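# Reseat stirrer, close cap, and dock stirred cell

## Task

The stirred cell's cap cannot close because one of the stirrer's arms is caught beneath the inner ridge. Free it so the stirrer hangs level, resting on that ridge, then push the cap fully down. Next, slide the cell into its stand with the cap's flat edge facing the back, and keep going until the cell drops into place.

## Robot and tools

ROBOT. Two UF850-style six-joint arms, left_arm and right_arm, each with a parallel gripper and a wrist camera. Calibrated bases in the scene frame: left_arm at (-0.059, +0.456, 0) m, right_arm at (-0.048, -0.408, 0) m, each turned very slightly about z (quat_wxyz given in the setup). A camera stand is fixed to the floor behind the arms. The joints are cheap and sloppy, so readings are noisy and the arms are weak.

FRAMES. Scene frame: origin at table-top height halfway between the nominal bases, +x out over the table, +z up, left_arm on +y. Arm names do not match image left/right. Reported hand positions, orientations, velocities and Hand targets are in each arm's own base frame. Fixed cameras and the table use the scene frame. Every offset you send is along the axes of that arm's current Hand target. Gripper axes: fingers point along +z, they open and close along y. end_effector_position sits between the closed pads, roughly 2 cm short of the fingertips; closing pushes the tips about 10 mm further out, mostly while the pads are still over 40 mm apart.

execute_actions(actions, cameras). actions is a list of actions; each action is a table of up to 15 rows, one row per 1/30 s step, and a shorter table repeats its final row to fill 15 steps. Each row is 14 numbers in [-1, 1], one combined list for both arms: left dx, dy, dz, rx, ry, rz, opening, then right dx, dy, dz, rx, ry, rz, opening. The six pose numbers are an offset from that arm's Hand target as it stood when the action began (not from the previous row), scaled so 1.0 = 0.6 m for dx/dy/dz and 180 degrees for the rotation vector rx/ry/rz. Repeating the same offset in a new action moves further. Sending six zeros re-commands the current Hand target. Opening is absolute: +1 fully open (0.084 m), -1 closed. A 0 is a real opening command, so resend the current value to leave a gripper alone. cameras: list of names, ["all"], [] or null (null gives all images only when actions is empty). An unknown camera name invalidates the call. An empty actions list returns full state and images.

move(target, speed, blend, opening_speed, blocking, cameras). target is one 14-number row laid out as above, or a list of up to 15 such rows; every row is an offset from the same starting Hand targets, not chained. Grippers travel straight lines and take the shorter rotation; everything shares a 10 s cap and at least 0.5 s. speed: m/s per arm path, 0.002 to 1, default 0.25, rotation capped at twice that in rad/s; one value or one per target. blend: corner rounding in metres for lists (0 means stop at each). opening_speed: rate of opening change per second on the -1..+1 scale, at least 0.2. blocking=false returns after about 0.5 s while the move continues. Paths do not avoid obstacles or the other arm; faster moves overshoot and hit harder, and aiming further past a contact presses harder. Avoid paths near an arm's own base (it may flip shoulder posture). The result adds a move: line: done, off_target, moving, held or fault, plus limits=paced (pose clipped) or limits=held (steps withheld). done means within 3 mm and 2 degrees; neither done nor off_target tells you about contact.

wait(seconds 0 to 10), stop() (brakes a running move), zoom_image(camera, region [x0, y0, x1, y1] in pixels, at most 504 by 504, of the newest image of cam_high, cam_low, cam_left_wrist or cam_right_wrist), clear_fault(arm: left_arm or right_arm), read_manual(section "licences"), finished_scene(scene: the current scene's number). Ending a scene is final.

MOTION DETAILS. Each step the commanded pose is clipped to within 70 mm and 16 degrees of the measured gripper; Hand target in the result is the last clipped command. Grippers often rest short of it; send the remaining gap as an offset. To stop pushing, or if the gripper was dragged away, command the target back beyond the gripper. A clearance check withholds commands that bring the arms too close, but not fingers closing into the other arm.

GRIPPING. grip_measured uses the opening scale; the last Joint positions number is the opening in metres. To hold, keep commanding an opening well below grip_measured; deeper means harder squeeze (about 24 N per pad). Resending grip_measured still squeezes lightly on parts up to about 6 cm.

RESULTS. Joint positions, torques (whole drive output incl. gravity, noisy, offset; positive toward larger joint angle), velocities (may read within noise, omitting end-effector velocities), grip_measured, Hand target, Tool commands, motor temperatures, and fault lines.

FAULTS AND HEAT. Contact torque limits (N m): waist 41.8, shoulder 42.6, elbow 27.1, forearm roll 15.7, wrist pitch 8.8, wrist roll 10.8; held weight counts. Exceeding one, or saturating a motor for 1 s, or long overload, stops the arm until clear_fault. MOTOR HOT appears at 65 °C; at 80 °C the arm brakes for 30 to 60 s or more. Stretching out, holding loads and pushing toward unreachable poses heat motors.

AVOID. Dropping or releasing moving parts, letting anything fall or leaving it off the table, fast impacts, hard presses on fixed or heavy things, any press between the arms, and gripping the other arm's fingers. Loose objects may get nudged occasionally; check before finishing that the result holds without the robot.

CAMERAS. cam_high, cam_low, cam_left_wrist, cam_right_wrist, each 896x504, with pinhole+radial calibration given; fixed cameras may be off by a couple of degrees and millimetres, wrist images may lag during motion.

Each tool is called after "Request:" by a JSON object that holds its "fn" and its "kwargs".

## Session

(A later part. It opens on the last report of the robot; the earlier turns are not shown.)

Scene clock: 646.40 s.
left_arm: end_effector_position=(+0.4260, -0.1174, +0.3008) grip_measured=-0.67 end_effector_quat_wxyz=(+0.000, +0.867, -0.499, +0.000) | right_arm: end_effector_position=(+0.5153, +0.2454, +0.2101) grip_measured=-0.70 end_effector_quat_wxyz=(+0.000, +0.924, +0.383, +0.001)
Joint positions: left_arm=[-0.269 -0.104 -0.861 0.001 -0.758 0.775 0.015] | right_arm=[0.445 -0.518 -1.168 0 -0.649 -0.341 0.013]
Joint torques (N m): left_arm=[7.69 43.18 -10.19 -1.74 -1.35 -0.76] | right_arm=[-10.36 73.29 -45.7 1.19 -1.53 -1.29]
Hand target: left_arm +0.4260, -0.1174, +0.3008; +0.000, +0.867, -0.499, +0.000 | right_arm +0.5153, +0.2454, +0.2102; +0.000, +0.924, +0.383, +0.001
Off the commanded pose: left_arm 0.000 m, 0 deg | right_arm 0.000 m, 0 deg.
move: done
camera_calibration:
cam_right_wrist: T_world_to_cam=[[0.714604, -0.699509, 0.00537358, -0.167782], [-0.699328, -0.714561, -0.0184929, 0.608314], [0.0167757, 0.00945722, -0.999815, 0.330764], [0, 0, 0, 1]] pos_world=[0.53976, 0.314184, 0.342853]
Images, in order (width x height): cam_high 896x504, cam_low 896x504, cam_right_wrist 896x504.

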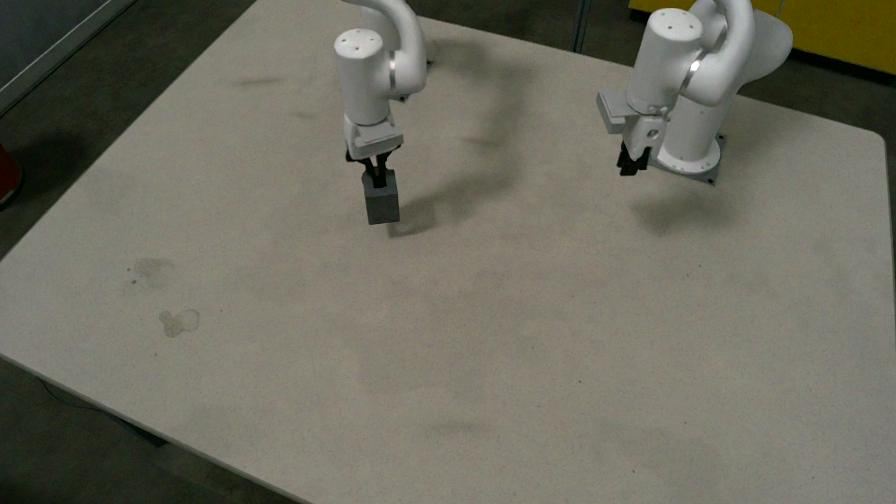

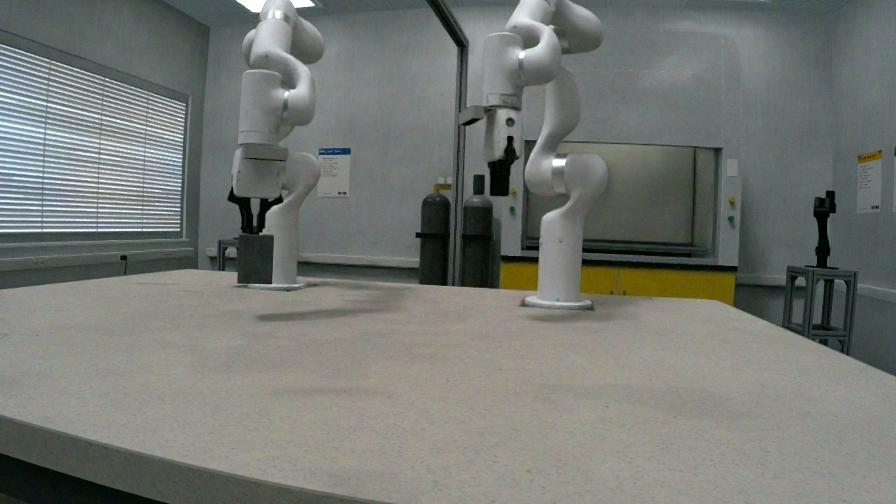

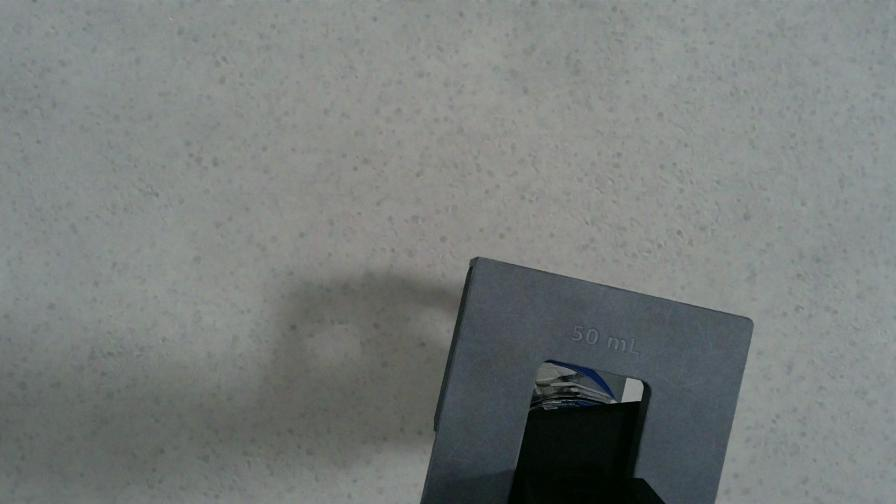

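Request:
{"fn": "move", "kwargs": {"target": [0,0,0,0,0,0,-0.65,0,0,0.122,0,0,0,-1], "speed": 0.04}}

Request:
{"fn": "move", "kwargs": {"target": [0,0,0,0,0,0,-0.65,0,0,0.0092,0,0,0,-1], "speed": 0.01, "cameras": ["cam_low","cam_high","cam_right_wrist"]}}

Request:
{"fn": "zoom_image", "kwargs": {"camera": "cam_low", "region": [225, 235, 305, 335]}}

Request:
{"fn": "zoom_image", "kwargs": {"camera": "cam_high", "region": [345, 170, 425, 250]}}

Scene clock: 655.60 s.
left_arm: end_effector_position=(+0.4260, -0.1174, +0.3008) grip_measured=-0.67 end_effector_quat_wxyz=(+0.000, +0.867, -0.499, +0.000) | right_arm: end_effector_position=(+0.5154, +0.2455, +0.1370) grip_measured=-0.70 end_effector_quat_wxyz=(+0.000, +0.924, +0.383, +0.001)
Joint positions: left_arm=[-0.269 -0.104 -0.861 0.001 -0.758 0.775 0.015] | right_arm=[0.445 -0.632 -1.146 0 -0.512 -0.341 0.013]
Joint torques (N m): left_arm=[9.35 42.78 -10.42 -1.95 -1.46 -0.74] | right_arm=[-10.32 25.87 -6.83 -0.84 1.66 -0.48]
Hand target: left_arm +0.4260, -0.1174, +0.3008; +0.000, +0.867, -0.499, +0.000 | right_arm +0.5154, +0.2455, +0.1370; +0.000, +0.924, +0.383, +0.001
Off the commanded pose: left_arm 0.000 m, 0 deg | right_arm 0.000 m, 0 deg.
move: done

Scene clock: 656.37 s.
left_arm: end_effector_position=(+0.4260, -0.1174, +0.3008) grip_measured=-0.67 end_effector_quat_wxyz=(+0.000, +0.867, -0.499, +0.000) | right_arm: end_effector_position=(+0.5155, +0.2455, +0.1315) grip_measured=-0.70 end_effector_quat_wxyz=(+0.000, +0.924, +0.383, +0.001)
Joint positions: left_arm=[-0.269 -0.104 -0.861 0.001 -0.758 0.775 0.015] | right_arm=[0.445 -0.641 -1.146 0 -0.502 -0.341 0.013]
Joint torques (N m): left_arm=[9.82 42.75 -9.79 -1.81 -1.37 -0.74] | right_arm=[-10.13 26.42 -5.6 -0.84 1.78 0.02]
Hand target: left_arm +0.4260, -0.1174, +0.3008; +0.000, +0.867, -0.499, +0.000 | right_arm +0.5155, +0.2455, +0.1315; +0.000, +0.924, +0.383, +0.001
Off the commanded pose: left_arm 0.000 m, 0 deg | right_arm 0.000 m, 0 deg.
move: done
camera_calibration:
cam_right_wrist: T_world_to_cam=[[0.714604, -0.699509, 0.00537358, -0.167362], [-0.699328, -0.714562, -0.0184929, 0.607002], [0.0167757, 0.00945723, -0.999815, 0.252176], [0, 0, 0, 1]] pos_world=[0.53986, 0.314284, 0.264253]
Images, in order (width x height): cam_high 896x504, cam_low 896x504, cam_right_wrist 896x504.

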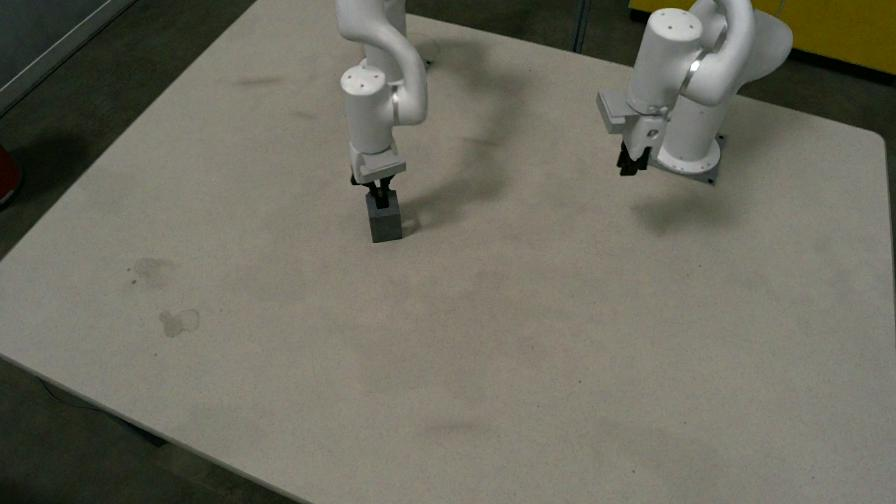

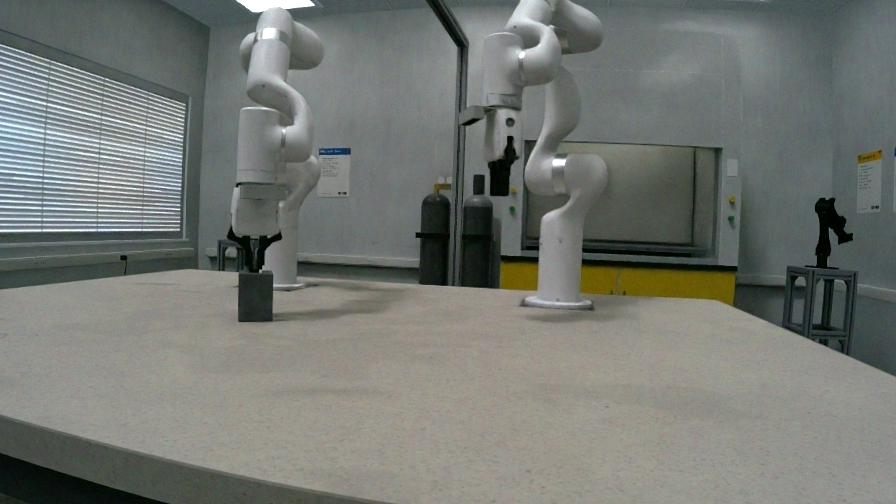

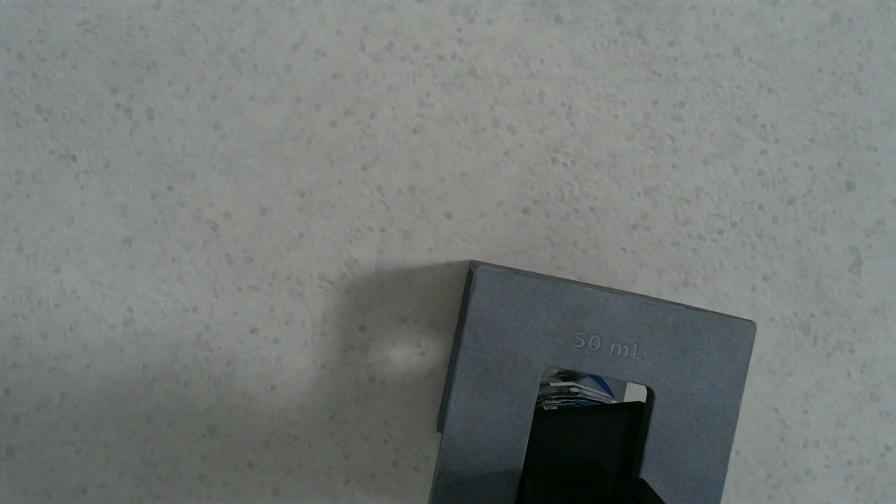

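Scaled by 5.040.

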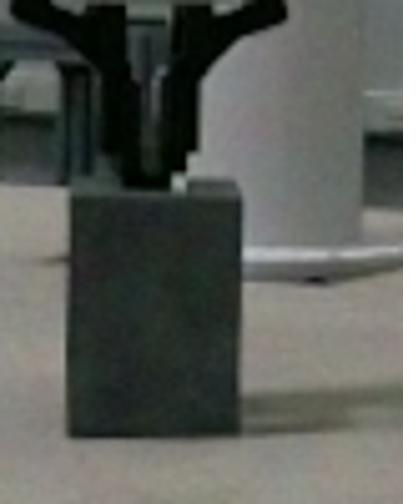

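Scaled by 6.300.

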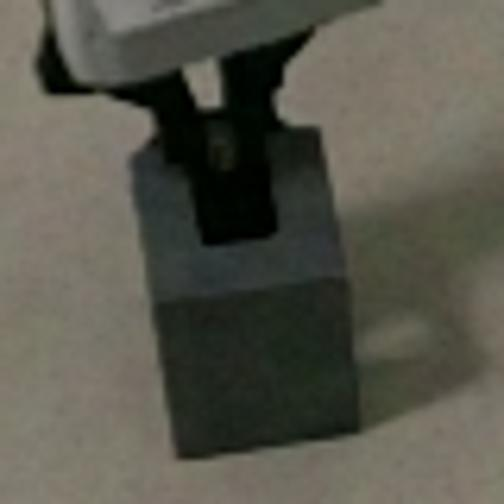

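Request:
{"fn": "move", "kwargs": {"target": [[0,0,0,0,0,0,-0.65,0,0,0.0025,0,0,0,-1],[0,0,0,0,0,0,-0.65,0,-0.004,0.0025,0,0,0,-1],[0,0,0,0,0,0,-0.65,0,-0.004,0.0025,0,0,0.095,-1]], "speed": [0.01,0.03,0.1], "cameras": ["cam_right_wrist"]}}

Scene clock: 664.73 s.
left_arm: end_effector_position=(+0.4260, -0.1174, +0.3008) grip_measured=-0.67 end_effector_quat_wxyz=(+0.000, +0.867, -0.499, +0.000) | right_arm: end_effector_position=(+0.5138, +0.2470, +0.1300) grip_measured=-0.70 end_effector_quat_wxyz=(+0.000, +0.971, +0.241, +0.001)
Joint positions: left_arm=[-0.269 -0.104 -0.861 0.001 -0.758 0.775 0.015] | right_arm=[0.448 -0.643 -1.143 0 -0.499 -0.038 0.013]
Joint torques (N m): left_arm=[8.5 42.91 -10.49 -1.85 -1.44 -0.78] | right_arm=[9.28 73.54 -10.52 -0.96 1.55 1.45]
Hand target: left_arm +0.4260, -0.1174, +0.3008; +0.000, +0.867, -0.499, +0.000 | right_arm +0.5138, +0.2472, +0.1300; +0.000, +0.970, +0.241, +0.001
Off the commanded pose: left_arm 0.000 m, 0 deg | right_arm 0.000 m, 0 deg.
move: done
camera_calibration:
cam_right_wrist: T_world_to_cam=[[0.477068, -0.878853, 0.0048822, 0.00122866], [-0.878666, -0.477071, -0.0186916, 0.640462], [0.0187563, 0.00462736, -0.999813, 0.250834], [0, 0, 0, 1]] pos_world=[0.557462, 0.305465, 0.262753]
Images, in order (width x height): cam_right_wrist 896x504.

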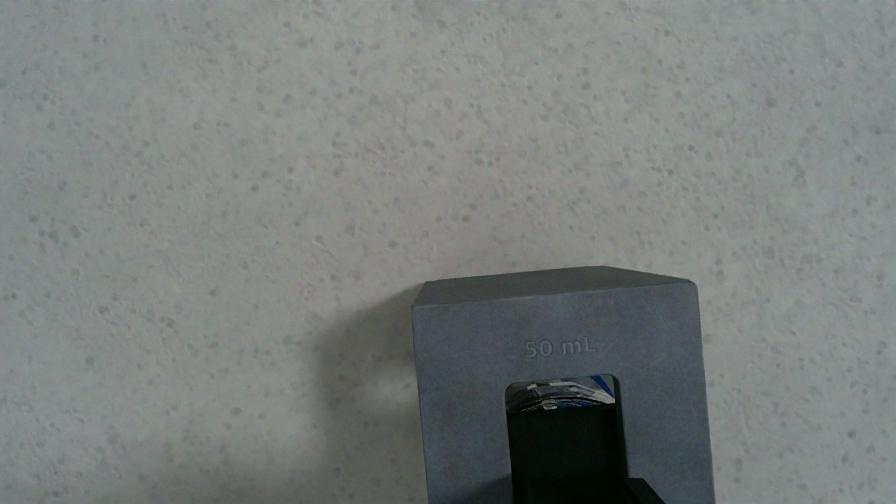

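Request:
{"fn": "move", "kwargs": {"target": [[0,0,0,0,0,0,-0.65,0.002,-0.004,0,0,0,0,-1],[0,0,0,0,0,0,-0.65,0.025,-0.0058,0,0,0,0,-1]], "speed": 0.03, "cameras": ["cam_right_wrist"]}}

Scene clock: 670.40 s.
left_arm: end_effector_position=(+0.4260, -0.1174, +0.3008) grip_measured=-0.67 end_effector_quat_wxyz=(+0.000, +0.867, -0.499, +0.000) | right_arm: end_effector_position=(+0.5254, +0.2573, +0.1300) grip_measured=-0.70 end_effector_quat_wxyz=(+0.000, +0.970, +0.241, +0.001)
Joint positions: left_arm=[-0.269 -0.104 -0.861 0.001 -0.758 0.775 0.015] | right_arm=[0.455 -0.671 -1.192 0 -0.519 -0.032 0.013]
Joint torques (N m): left_arm=[8.88 42.36 -10.25 -1.72 -1.41 -0.78] | right_arm=[9.42 25.2 -41.44 -0.97 -1.37 1.38]
Hand target: left_arm +0.4260, -0.1174, +0.3008; +0.000, +0.867, -0.499, +0.000 | right_arm +0.5254, +0.2573, +0.1300; +0.000, +0.970, +0.241, +0.001
Off the commanded pose: left_arm 0.000 m, 0 deg | right_arm 0.000 m, 0 deg.
move: done
camera_calibration:
cam_right_wrist: T_world_to_cam=[[0.477265, -0.878746, 0.00488484, 0.00464832], [-0.878559, -0.477267, -0.0186923, 0.655482], [0.0187571, 0.00462954, -0.999813, 0.25057], [0, 0, 0, 1]] pos_world=[0.568962, 0.315765, 0.262753]
Images, in order (width x height): cam_right_wrist 896x504.

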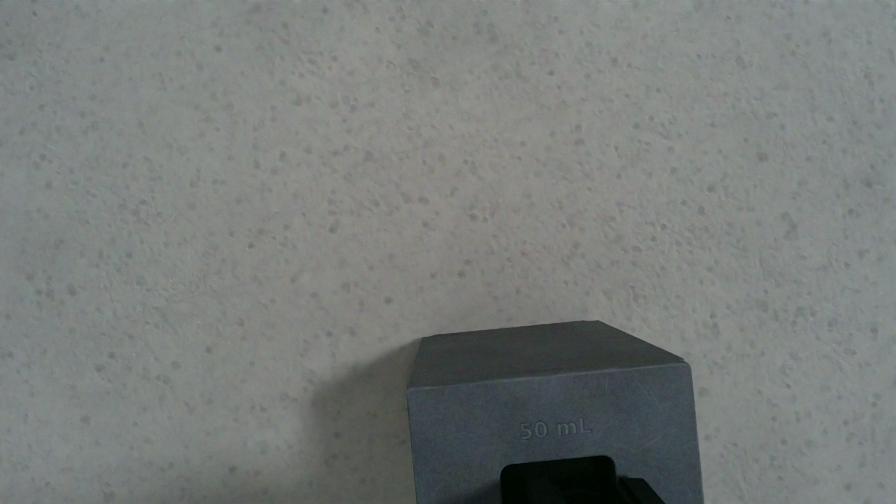

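Request:
{"fn": "move", "kwargs": {"target": [[0,0,0,0,0,0,-0.65,-0.002,0,-0.0018,0,0,0,-1],[0,0,0,0,0,0,-0.65,-0.002,-0.008,-0.0018,0,0,0,-1]], "speed": 0.03, "cameras": ["cam_right_wrist","cam_high"]}}

Request:
{"fn": "zoom_image", "kwargs": {"camera": "cam_high", "region": [345, 180, 425, 260]}}

Scene clock: 682.43 s.
left_arm: end_effector_position=(+0.4260, -0.1174, +0.3008) grip_measured=-0.67 end_effector_quat_wxyz=(+0.000, +0.867, -0.499, +0.000) | right_arm: end_effector_position=(+0.5221, +0.2609, +0.1311) grip_measured=-0.70 end_effector_quat_wxyz=(+0.000, +0.970, +0.241, +0.001)
Joint positions: left_arm=[-0.269 -0.104 -0.861 0.001 -0.758 0.775 0.015] | right_arm=[0.464 -0.667 -1.187 0 -0.519 -0.023 0.013]
Joint torques (N m): left_arm=[7.38 41.89 -10.27 -1.43 -1.36 -0.73] | right_arm=[9.52 78.59 -5.72 -0.55 -0.58 1.39]
Hand target: left_arm +0.4260, -0.1174, +0.3008; +0.000, +0.867, -0.499, +0.000 | right_arm +0.5221, +0.2610, +0.1311; +0.000, +0.970, +0.241, +0.001
Off the commanded pose: left_arm 0.000 m, 0 deg | right_arm 0.000 m, 0 deg.
move: done
camera_calibration:
cam_right_wrist: T_world_to_cam=[[0.477267, -0.878745, 0.00478939, 0.00940497], [-0.878563, -0.477268, -0.0185166, 0.654278], [0.0185572, 0.00462957, -0.999817, 0.251829], [0, 0, 0, 1]] pos_world=[0.565662, 0.319365, 0.263853]
Images, in order (width x height): cam_high 896x504, cam_right_wrist 896x504.

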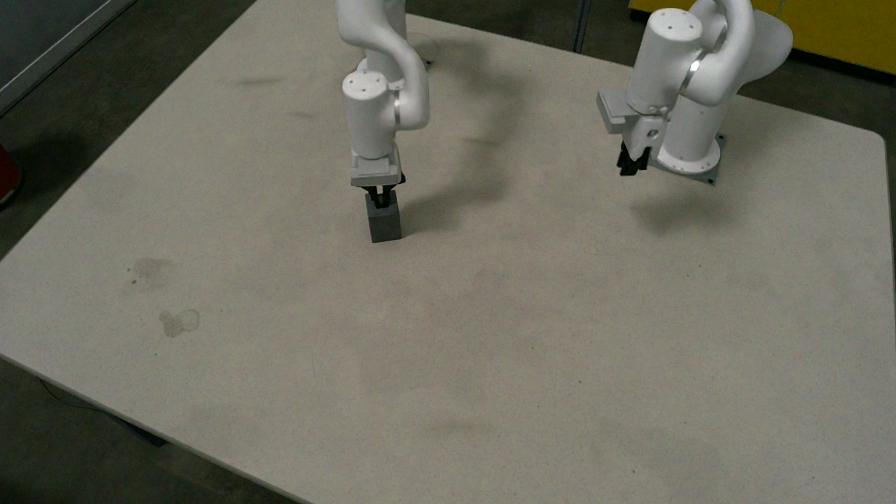

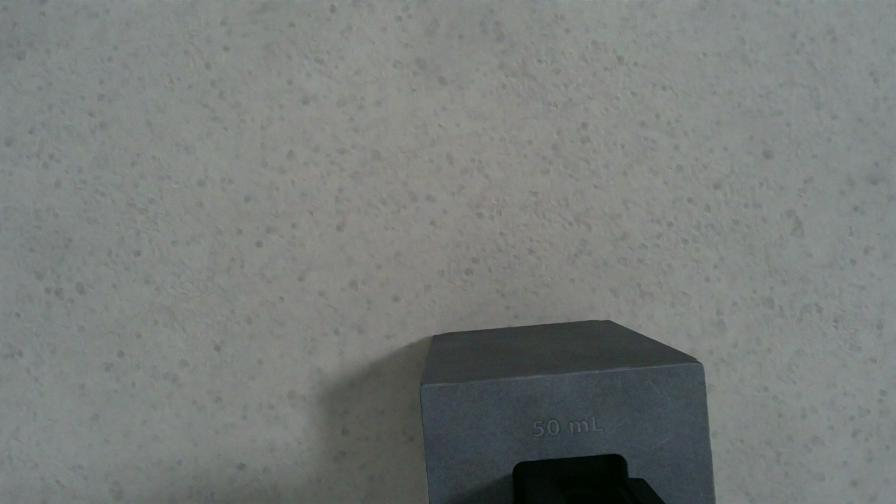

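Scaled by 6.300.

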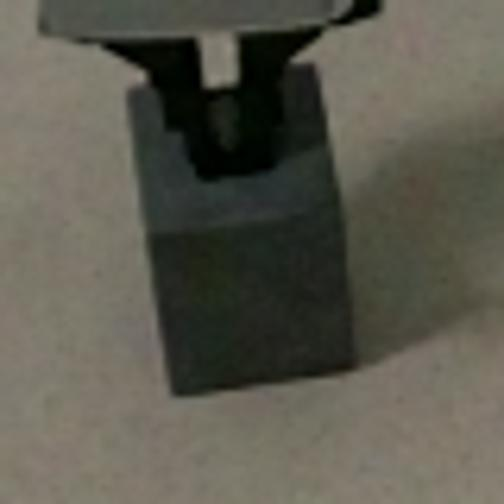

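Request:
{"fn": "move", "kwargs": {"target": [[0,0,0,0,0,0,-0.65,0,-0.005,0,0,0,0,-1],[0,0,0,0,0,0,-0.65,0.008,-0.0055,0,0,0,0,-1]], "speed": 0.03, "cameras": ["cam_right_wrist"]}}

Scene clock: 686.50 s.
left_arm: end_effector_position=(+0.4260, -0.1174, +0.3008) grip_measured=-0.67 end_effector_quat_wxyz=(+0.000, +0.867, -0.499, +0.000) | right_arm: end_effector_position=(+0.5248, +0.2661, +0.1311) grip_measured=-0.70 end_effector_quat_wxyz=(+0.000, +0.970, +0.241, +0.001)
Joint positions: left_arm=[-0.269 -0.104 -0.861 0.001 -0.758 0.775 0.015] | right_arm=[0.469 -0.676 -1.203 0 -0.525 -0.018 0.013]
Joint torques (N m): left_arm=[8.95 42.1 -10.47 -1.81 -1.42 -0.75] | right_arm=[11.26 26.11 -43 -0.85 -1.48 1.36]
Hand target: left_arm +0.4260, -0.1174, +0.3008; +0.000, +0.867, -0.499, +0.000 | right_arm +0.5248, +0.2661, +0.1311; +0.000, +0.970, +0.241, +0.001
Off the commanded pose: left_arm 0.000 m, 0 deg | right_arm 0.000 m, 0 deg.
move: done
camera_calibration:
cam_right_wrist: T_world_to_cam=[[0.477265, -0.878746, 0.00488484, 0.0126623], [-0.878559, -0.477267, -0.0186923, 0.659176], [0.0187571, 0.00462954, -0.999813, 0.25164], [0, 0, 0, 1]] pos_world=[0.568362, 0.324565, 0.263853]
Images, in order (width x height): cam_right_wrist 896x504.

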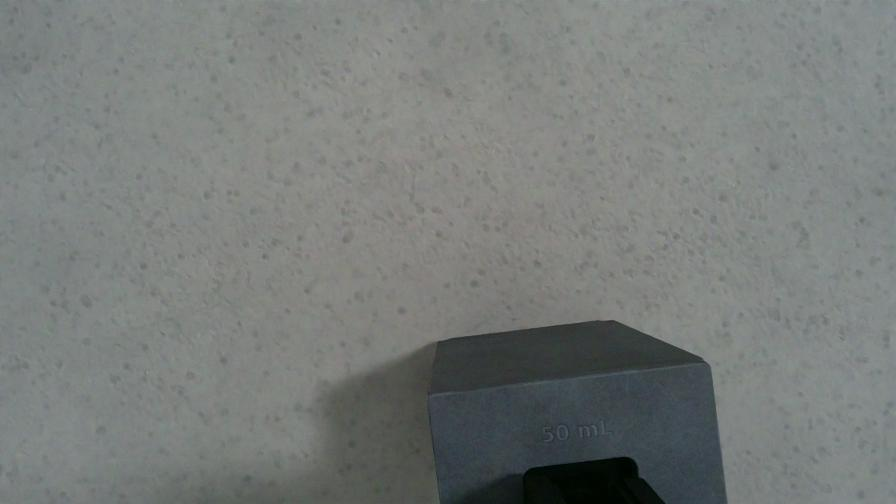

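Request:
{"fn": "move", "kwargs": {"target": [[0,0,0,0,0,0,-0.65,0.003,0,0,0,0,0,-1],[0,0,0,0,0,0,-0.65,0.003,0,0.0045,0,0,0,-1]], "speed": 0.02, "cameras": ["cam_right_wrist"]}}

Scene clock: 690.93 s.
left_arm: end_effector_position=(+0.4260, -0.1174, +0.3008) grip_measured=-0.67 end_effector_quat_wxyz=(+0.000, +0.867, -0.499, +0.000) | right_arm: end_effector_position=(+0.5264, +0.2670, +0.1284) grip_measured=-0.70 end_effector_quat_wxyz=(+0.000, +0.970, +0.241, +0.001)
Joint positions: left_arm=[-0.269 -0.104 -0.861 0.001 -0.758 0.775 0.015] | right_arm=[0.469 -0.684 -1.209 0 -0.523 -0.017 0.013]
Joint torques (N m): left_arm=[7.91 42.24 -10.47 -1.56 -1.42 -0.73] | right_arm=[11.75 27.63 -39.72 -0.44 1.48 1.33]
Hand target: left_arm +0.4260, -0.1174, +0.3008; +0.000, +0.867, -0.499, +0.000 | right_arm +0.5264, +0.2670, +0.1284; +0.000, +0.970, +0.241, +0.001
Off the commanded pose: left_arm 0.000 m, 0 deg | right_arm 0.000 m, 0 deg.
move: done
camera_calibration:
cam_right_wrist: T_world_to_cam=[[0.477266, -0.878746, 0.00483712, 0.0127143], [-0.878561, -0.477268, -0.0186044, 0.660939], [0.0186572, 0.00462956, -0.999815, 0.248964], [0, 0, 0, 1]] pos_world=[0.569962, 0.325465, 0.261153]
Images, in order (width x height): cam_right_wrist 896x504.

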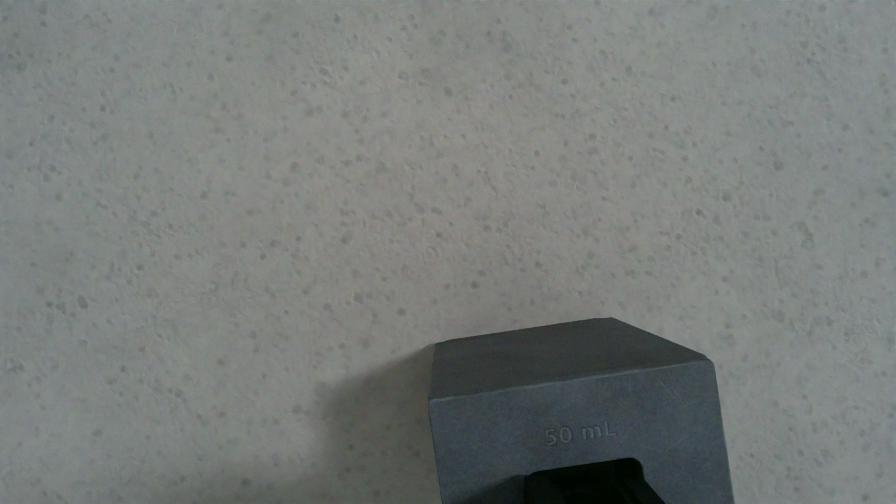

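Request:
{"fn": "move", "kwargs": {"target": [0,0,0,0,0,0,-0.65,0,0,0.0025,0,0,0,-1], "speed": 0.01}}

Scene clock: 694.37 s.
left_arm: end_effector_position=(+0.4260, -0.1174, +0.3008) grip_measured=-0.67 end_effector_quat_wxyz=(+0.000, +0.867, -0.499, +0.000) | right_arm: end_effector_position=(+0.5265, +0.2670, +0.1271) grip_measured=-0.70 end_effector_quat_wxyz=(+0.000, +0.970, +0.241, +0.001)
Joint positions: left_arm=[-0.269 -0.104 -0.861 0.001 -0.758 0.775 0.015] | right_arm=[0.469 -0.686 -1.209 0 -0.521 -0.017 0.013]
Joint torques (N m): left_arm=[8.53 41.56 -10.92 -1.55 -1.42 -0.73] | right_arm=[10.74 15.42 -7.86 -1.26 1.44 1.28]
Hand target: left_arm +0.4260, -0.1174, +0.3008; +0.000, +0.867, -0.499, +0.000 | right_arm +0.5264, +0.2670, +0.1269; +0.000, +0.970, +0.241, +0.001
Off the commanded pose: left_arm 0.000 m, 0 deg | right_arm 0.000 m, 0 deg.
move: done

Request:
{"fn": "move", "kwargs": {"target": [[0,0,0,0,0,0,-0.65,0,0,0,0,0,0,-0.45],[0,0,0,0,0,0,-0.65,0,0,-0.15,0,0,0,-0.45],[0,0,0,0,0,0,-0.65,-0.12,0,-0.22,0,0,0,-0.45]], "speed": [0.02,0.06,0.15], "opening_speed": 0.4, "cameras": ["cam_right_wrist","cam_high"]}}

Request:
{"fn": "zoom_image", "kwargs": {"camera": "cam_high", "region": [345, 180, 425, 260]}}

Request:
{"fn": "zoom_image", "kwargs": {"camera": "cam_right_wrist", "region": [400, 150, 780, 504]}}

Scene clock: 706.87 s.
left_arm: end_effector_position=(+0.4260, -0.1174, +0.3008) grip_measured=-0.67 end_effector_quat_wxyz=(+0.000, +0.867, -0.499, +0.000) | right_arm: end_effector_position=(+0.4625, +0.2332, +0.2587) grip_measured=-0.47 end_effector_quat_wxyz=(+0.000, +0.970, +0.241, +0.001)
Joint positions: left_arm=[-0.269 -0.104 -0.861 0.001 -0.758 0.775 0.015] | right_arm=[0.467 -0.335 -1.036 0 -0.699 -0.02 0.024]
Joint torques (N m): left_arm=[7.55 42.16 -11 -1.58 -1.46 -0.71] | right_arm=[-8.76 61.5 -6.51 2.04 -1.55 -0.76]
Hand target: left_arm +0.4260, -0.1174, +0.3008; +0.000, +0.867, -0.499, +0.000 | right_arm +0.4625, +0.2332, +0.2587; +0.000, +0.970, +0.241, +0.001
Off the commanded pose: left_arm 0.000 m, 0 deg | right_arm 0.000 m, 0 deg.
move: done
camera_calibration:
cam_right_wrist: T_world_to_cam=[[0.477342, -0.878704, 0.00488588, 0.0127624], [-0.878518, -0.477344, -0.0186925, 0.591214], [0.0187575, 0.0046304, -0.999813, 0.380535], [0, 0, 0, 1]] pos_world=[0.506162, 0.291665, 0.391453]
Images, in order (width x height): cam_high 896x504, cam_right_wrist 896x504.

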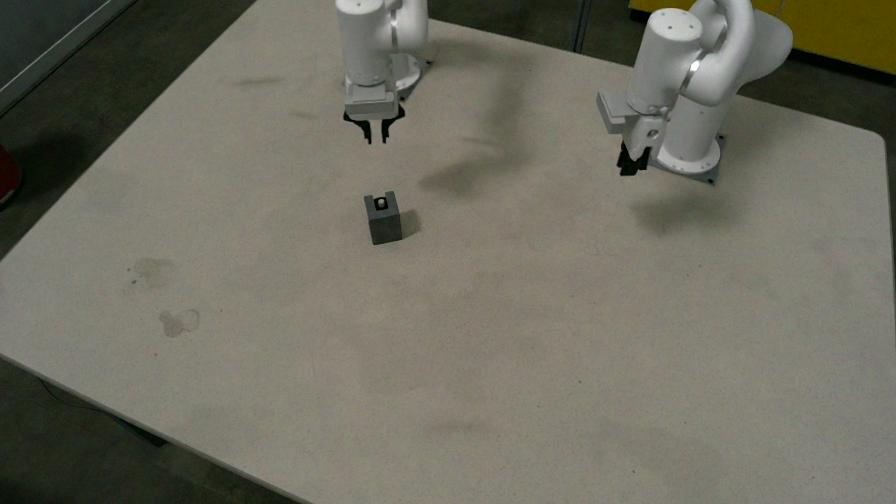

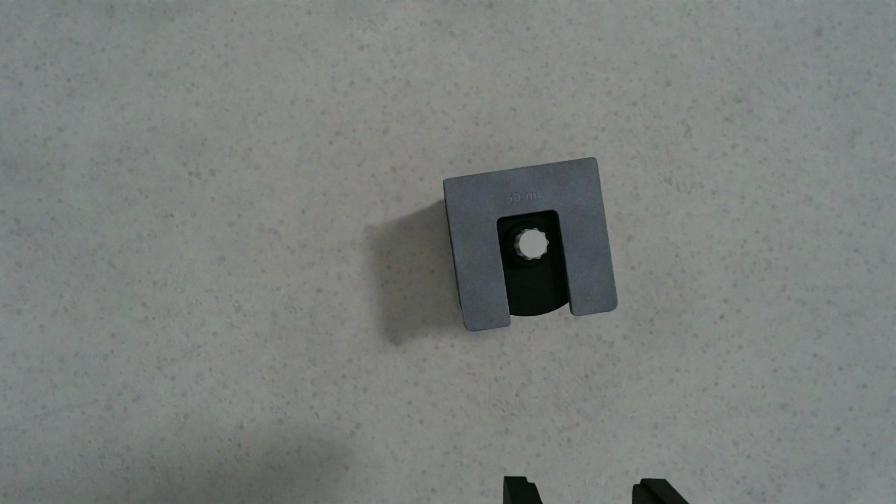

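Scaled by 6.300.

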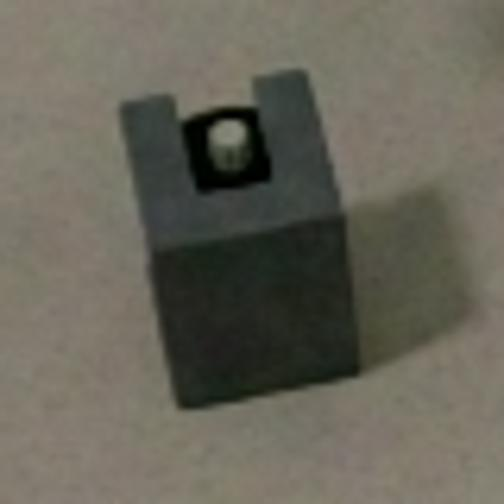

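Scaled by 1.326.

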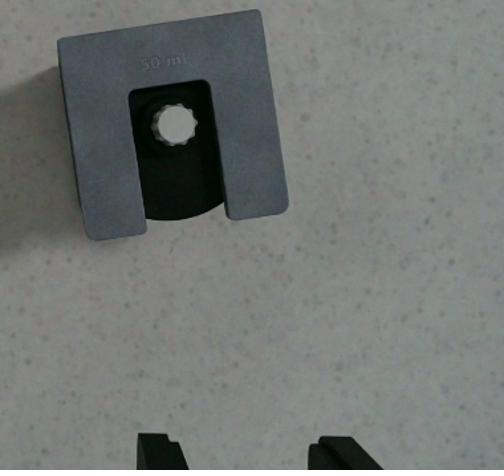

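Request:
{"fn": "finished_scene", "kwargs": {"scene": 2}}

The scene is finished: the task was done.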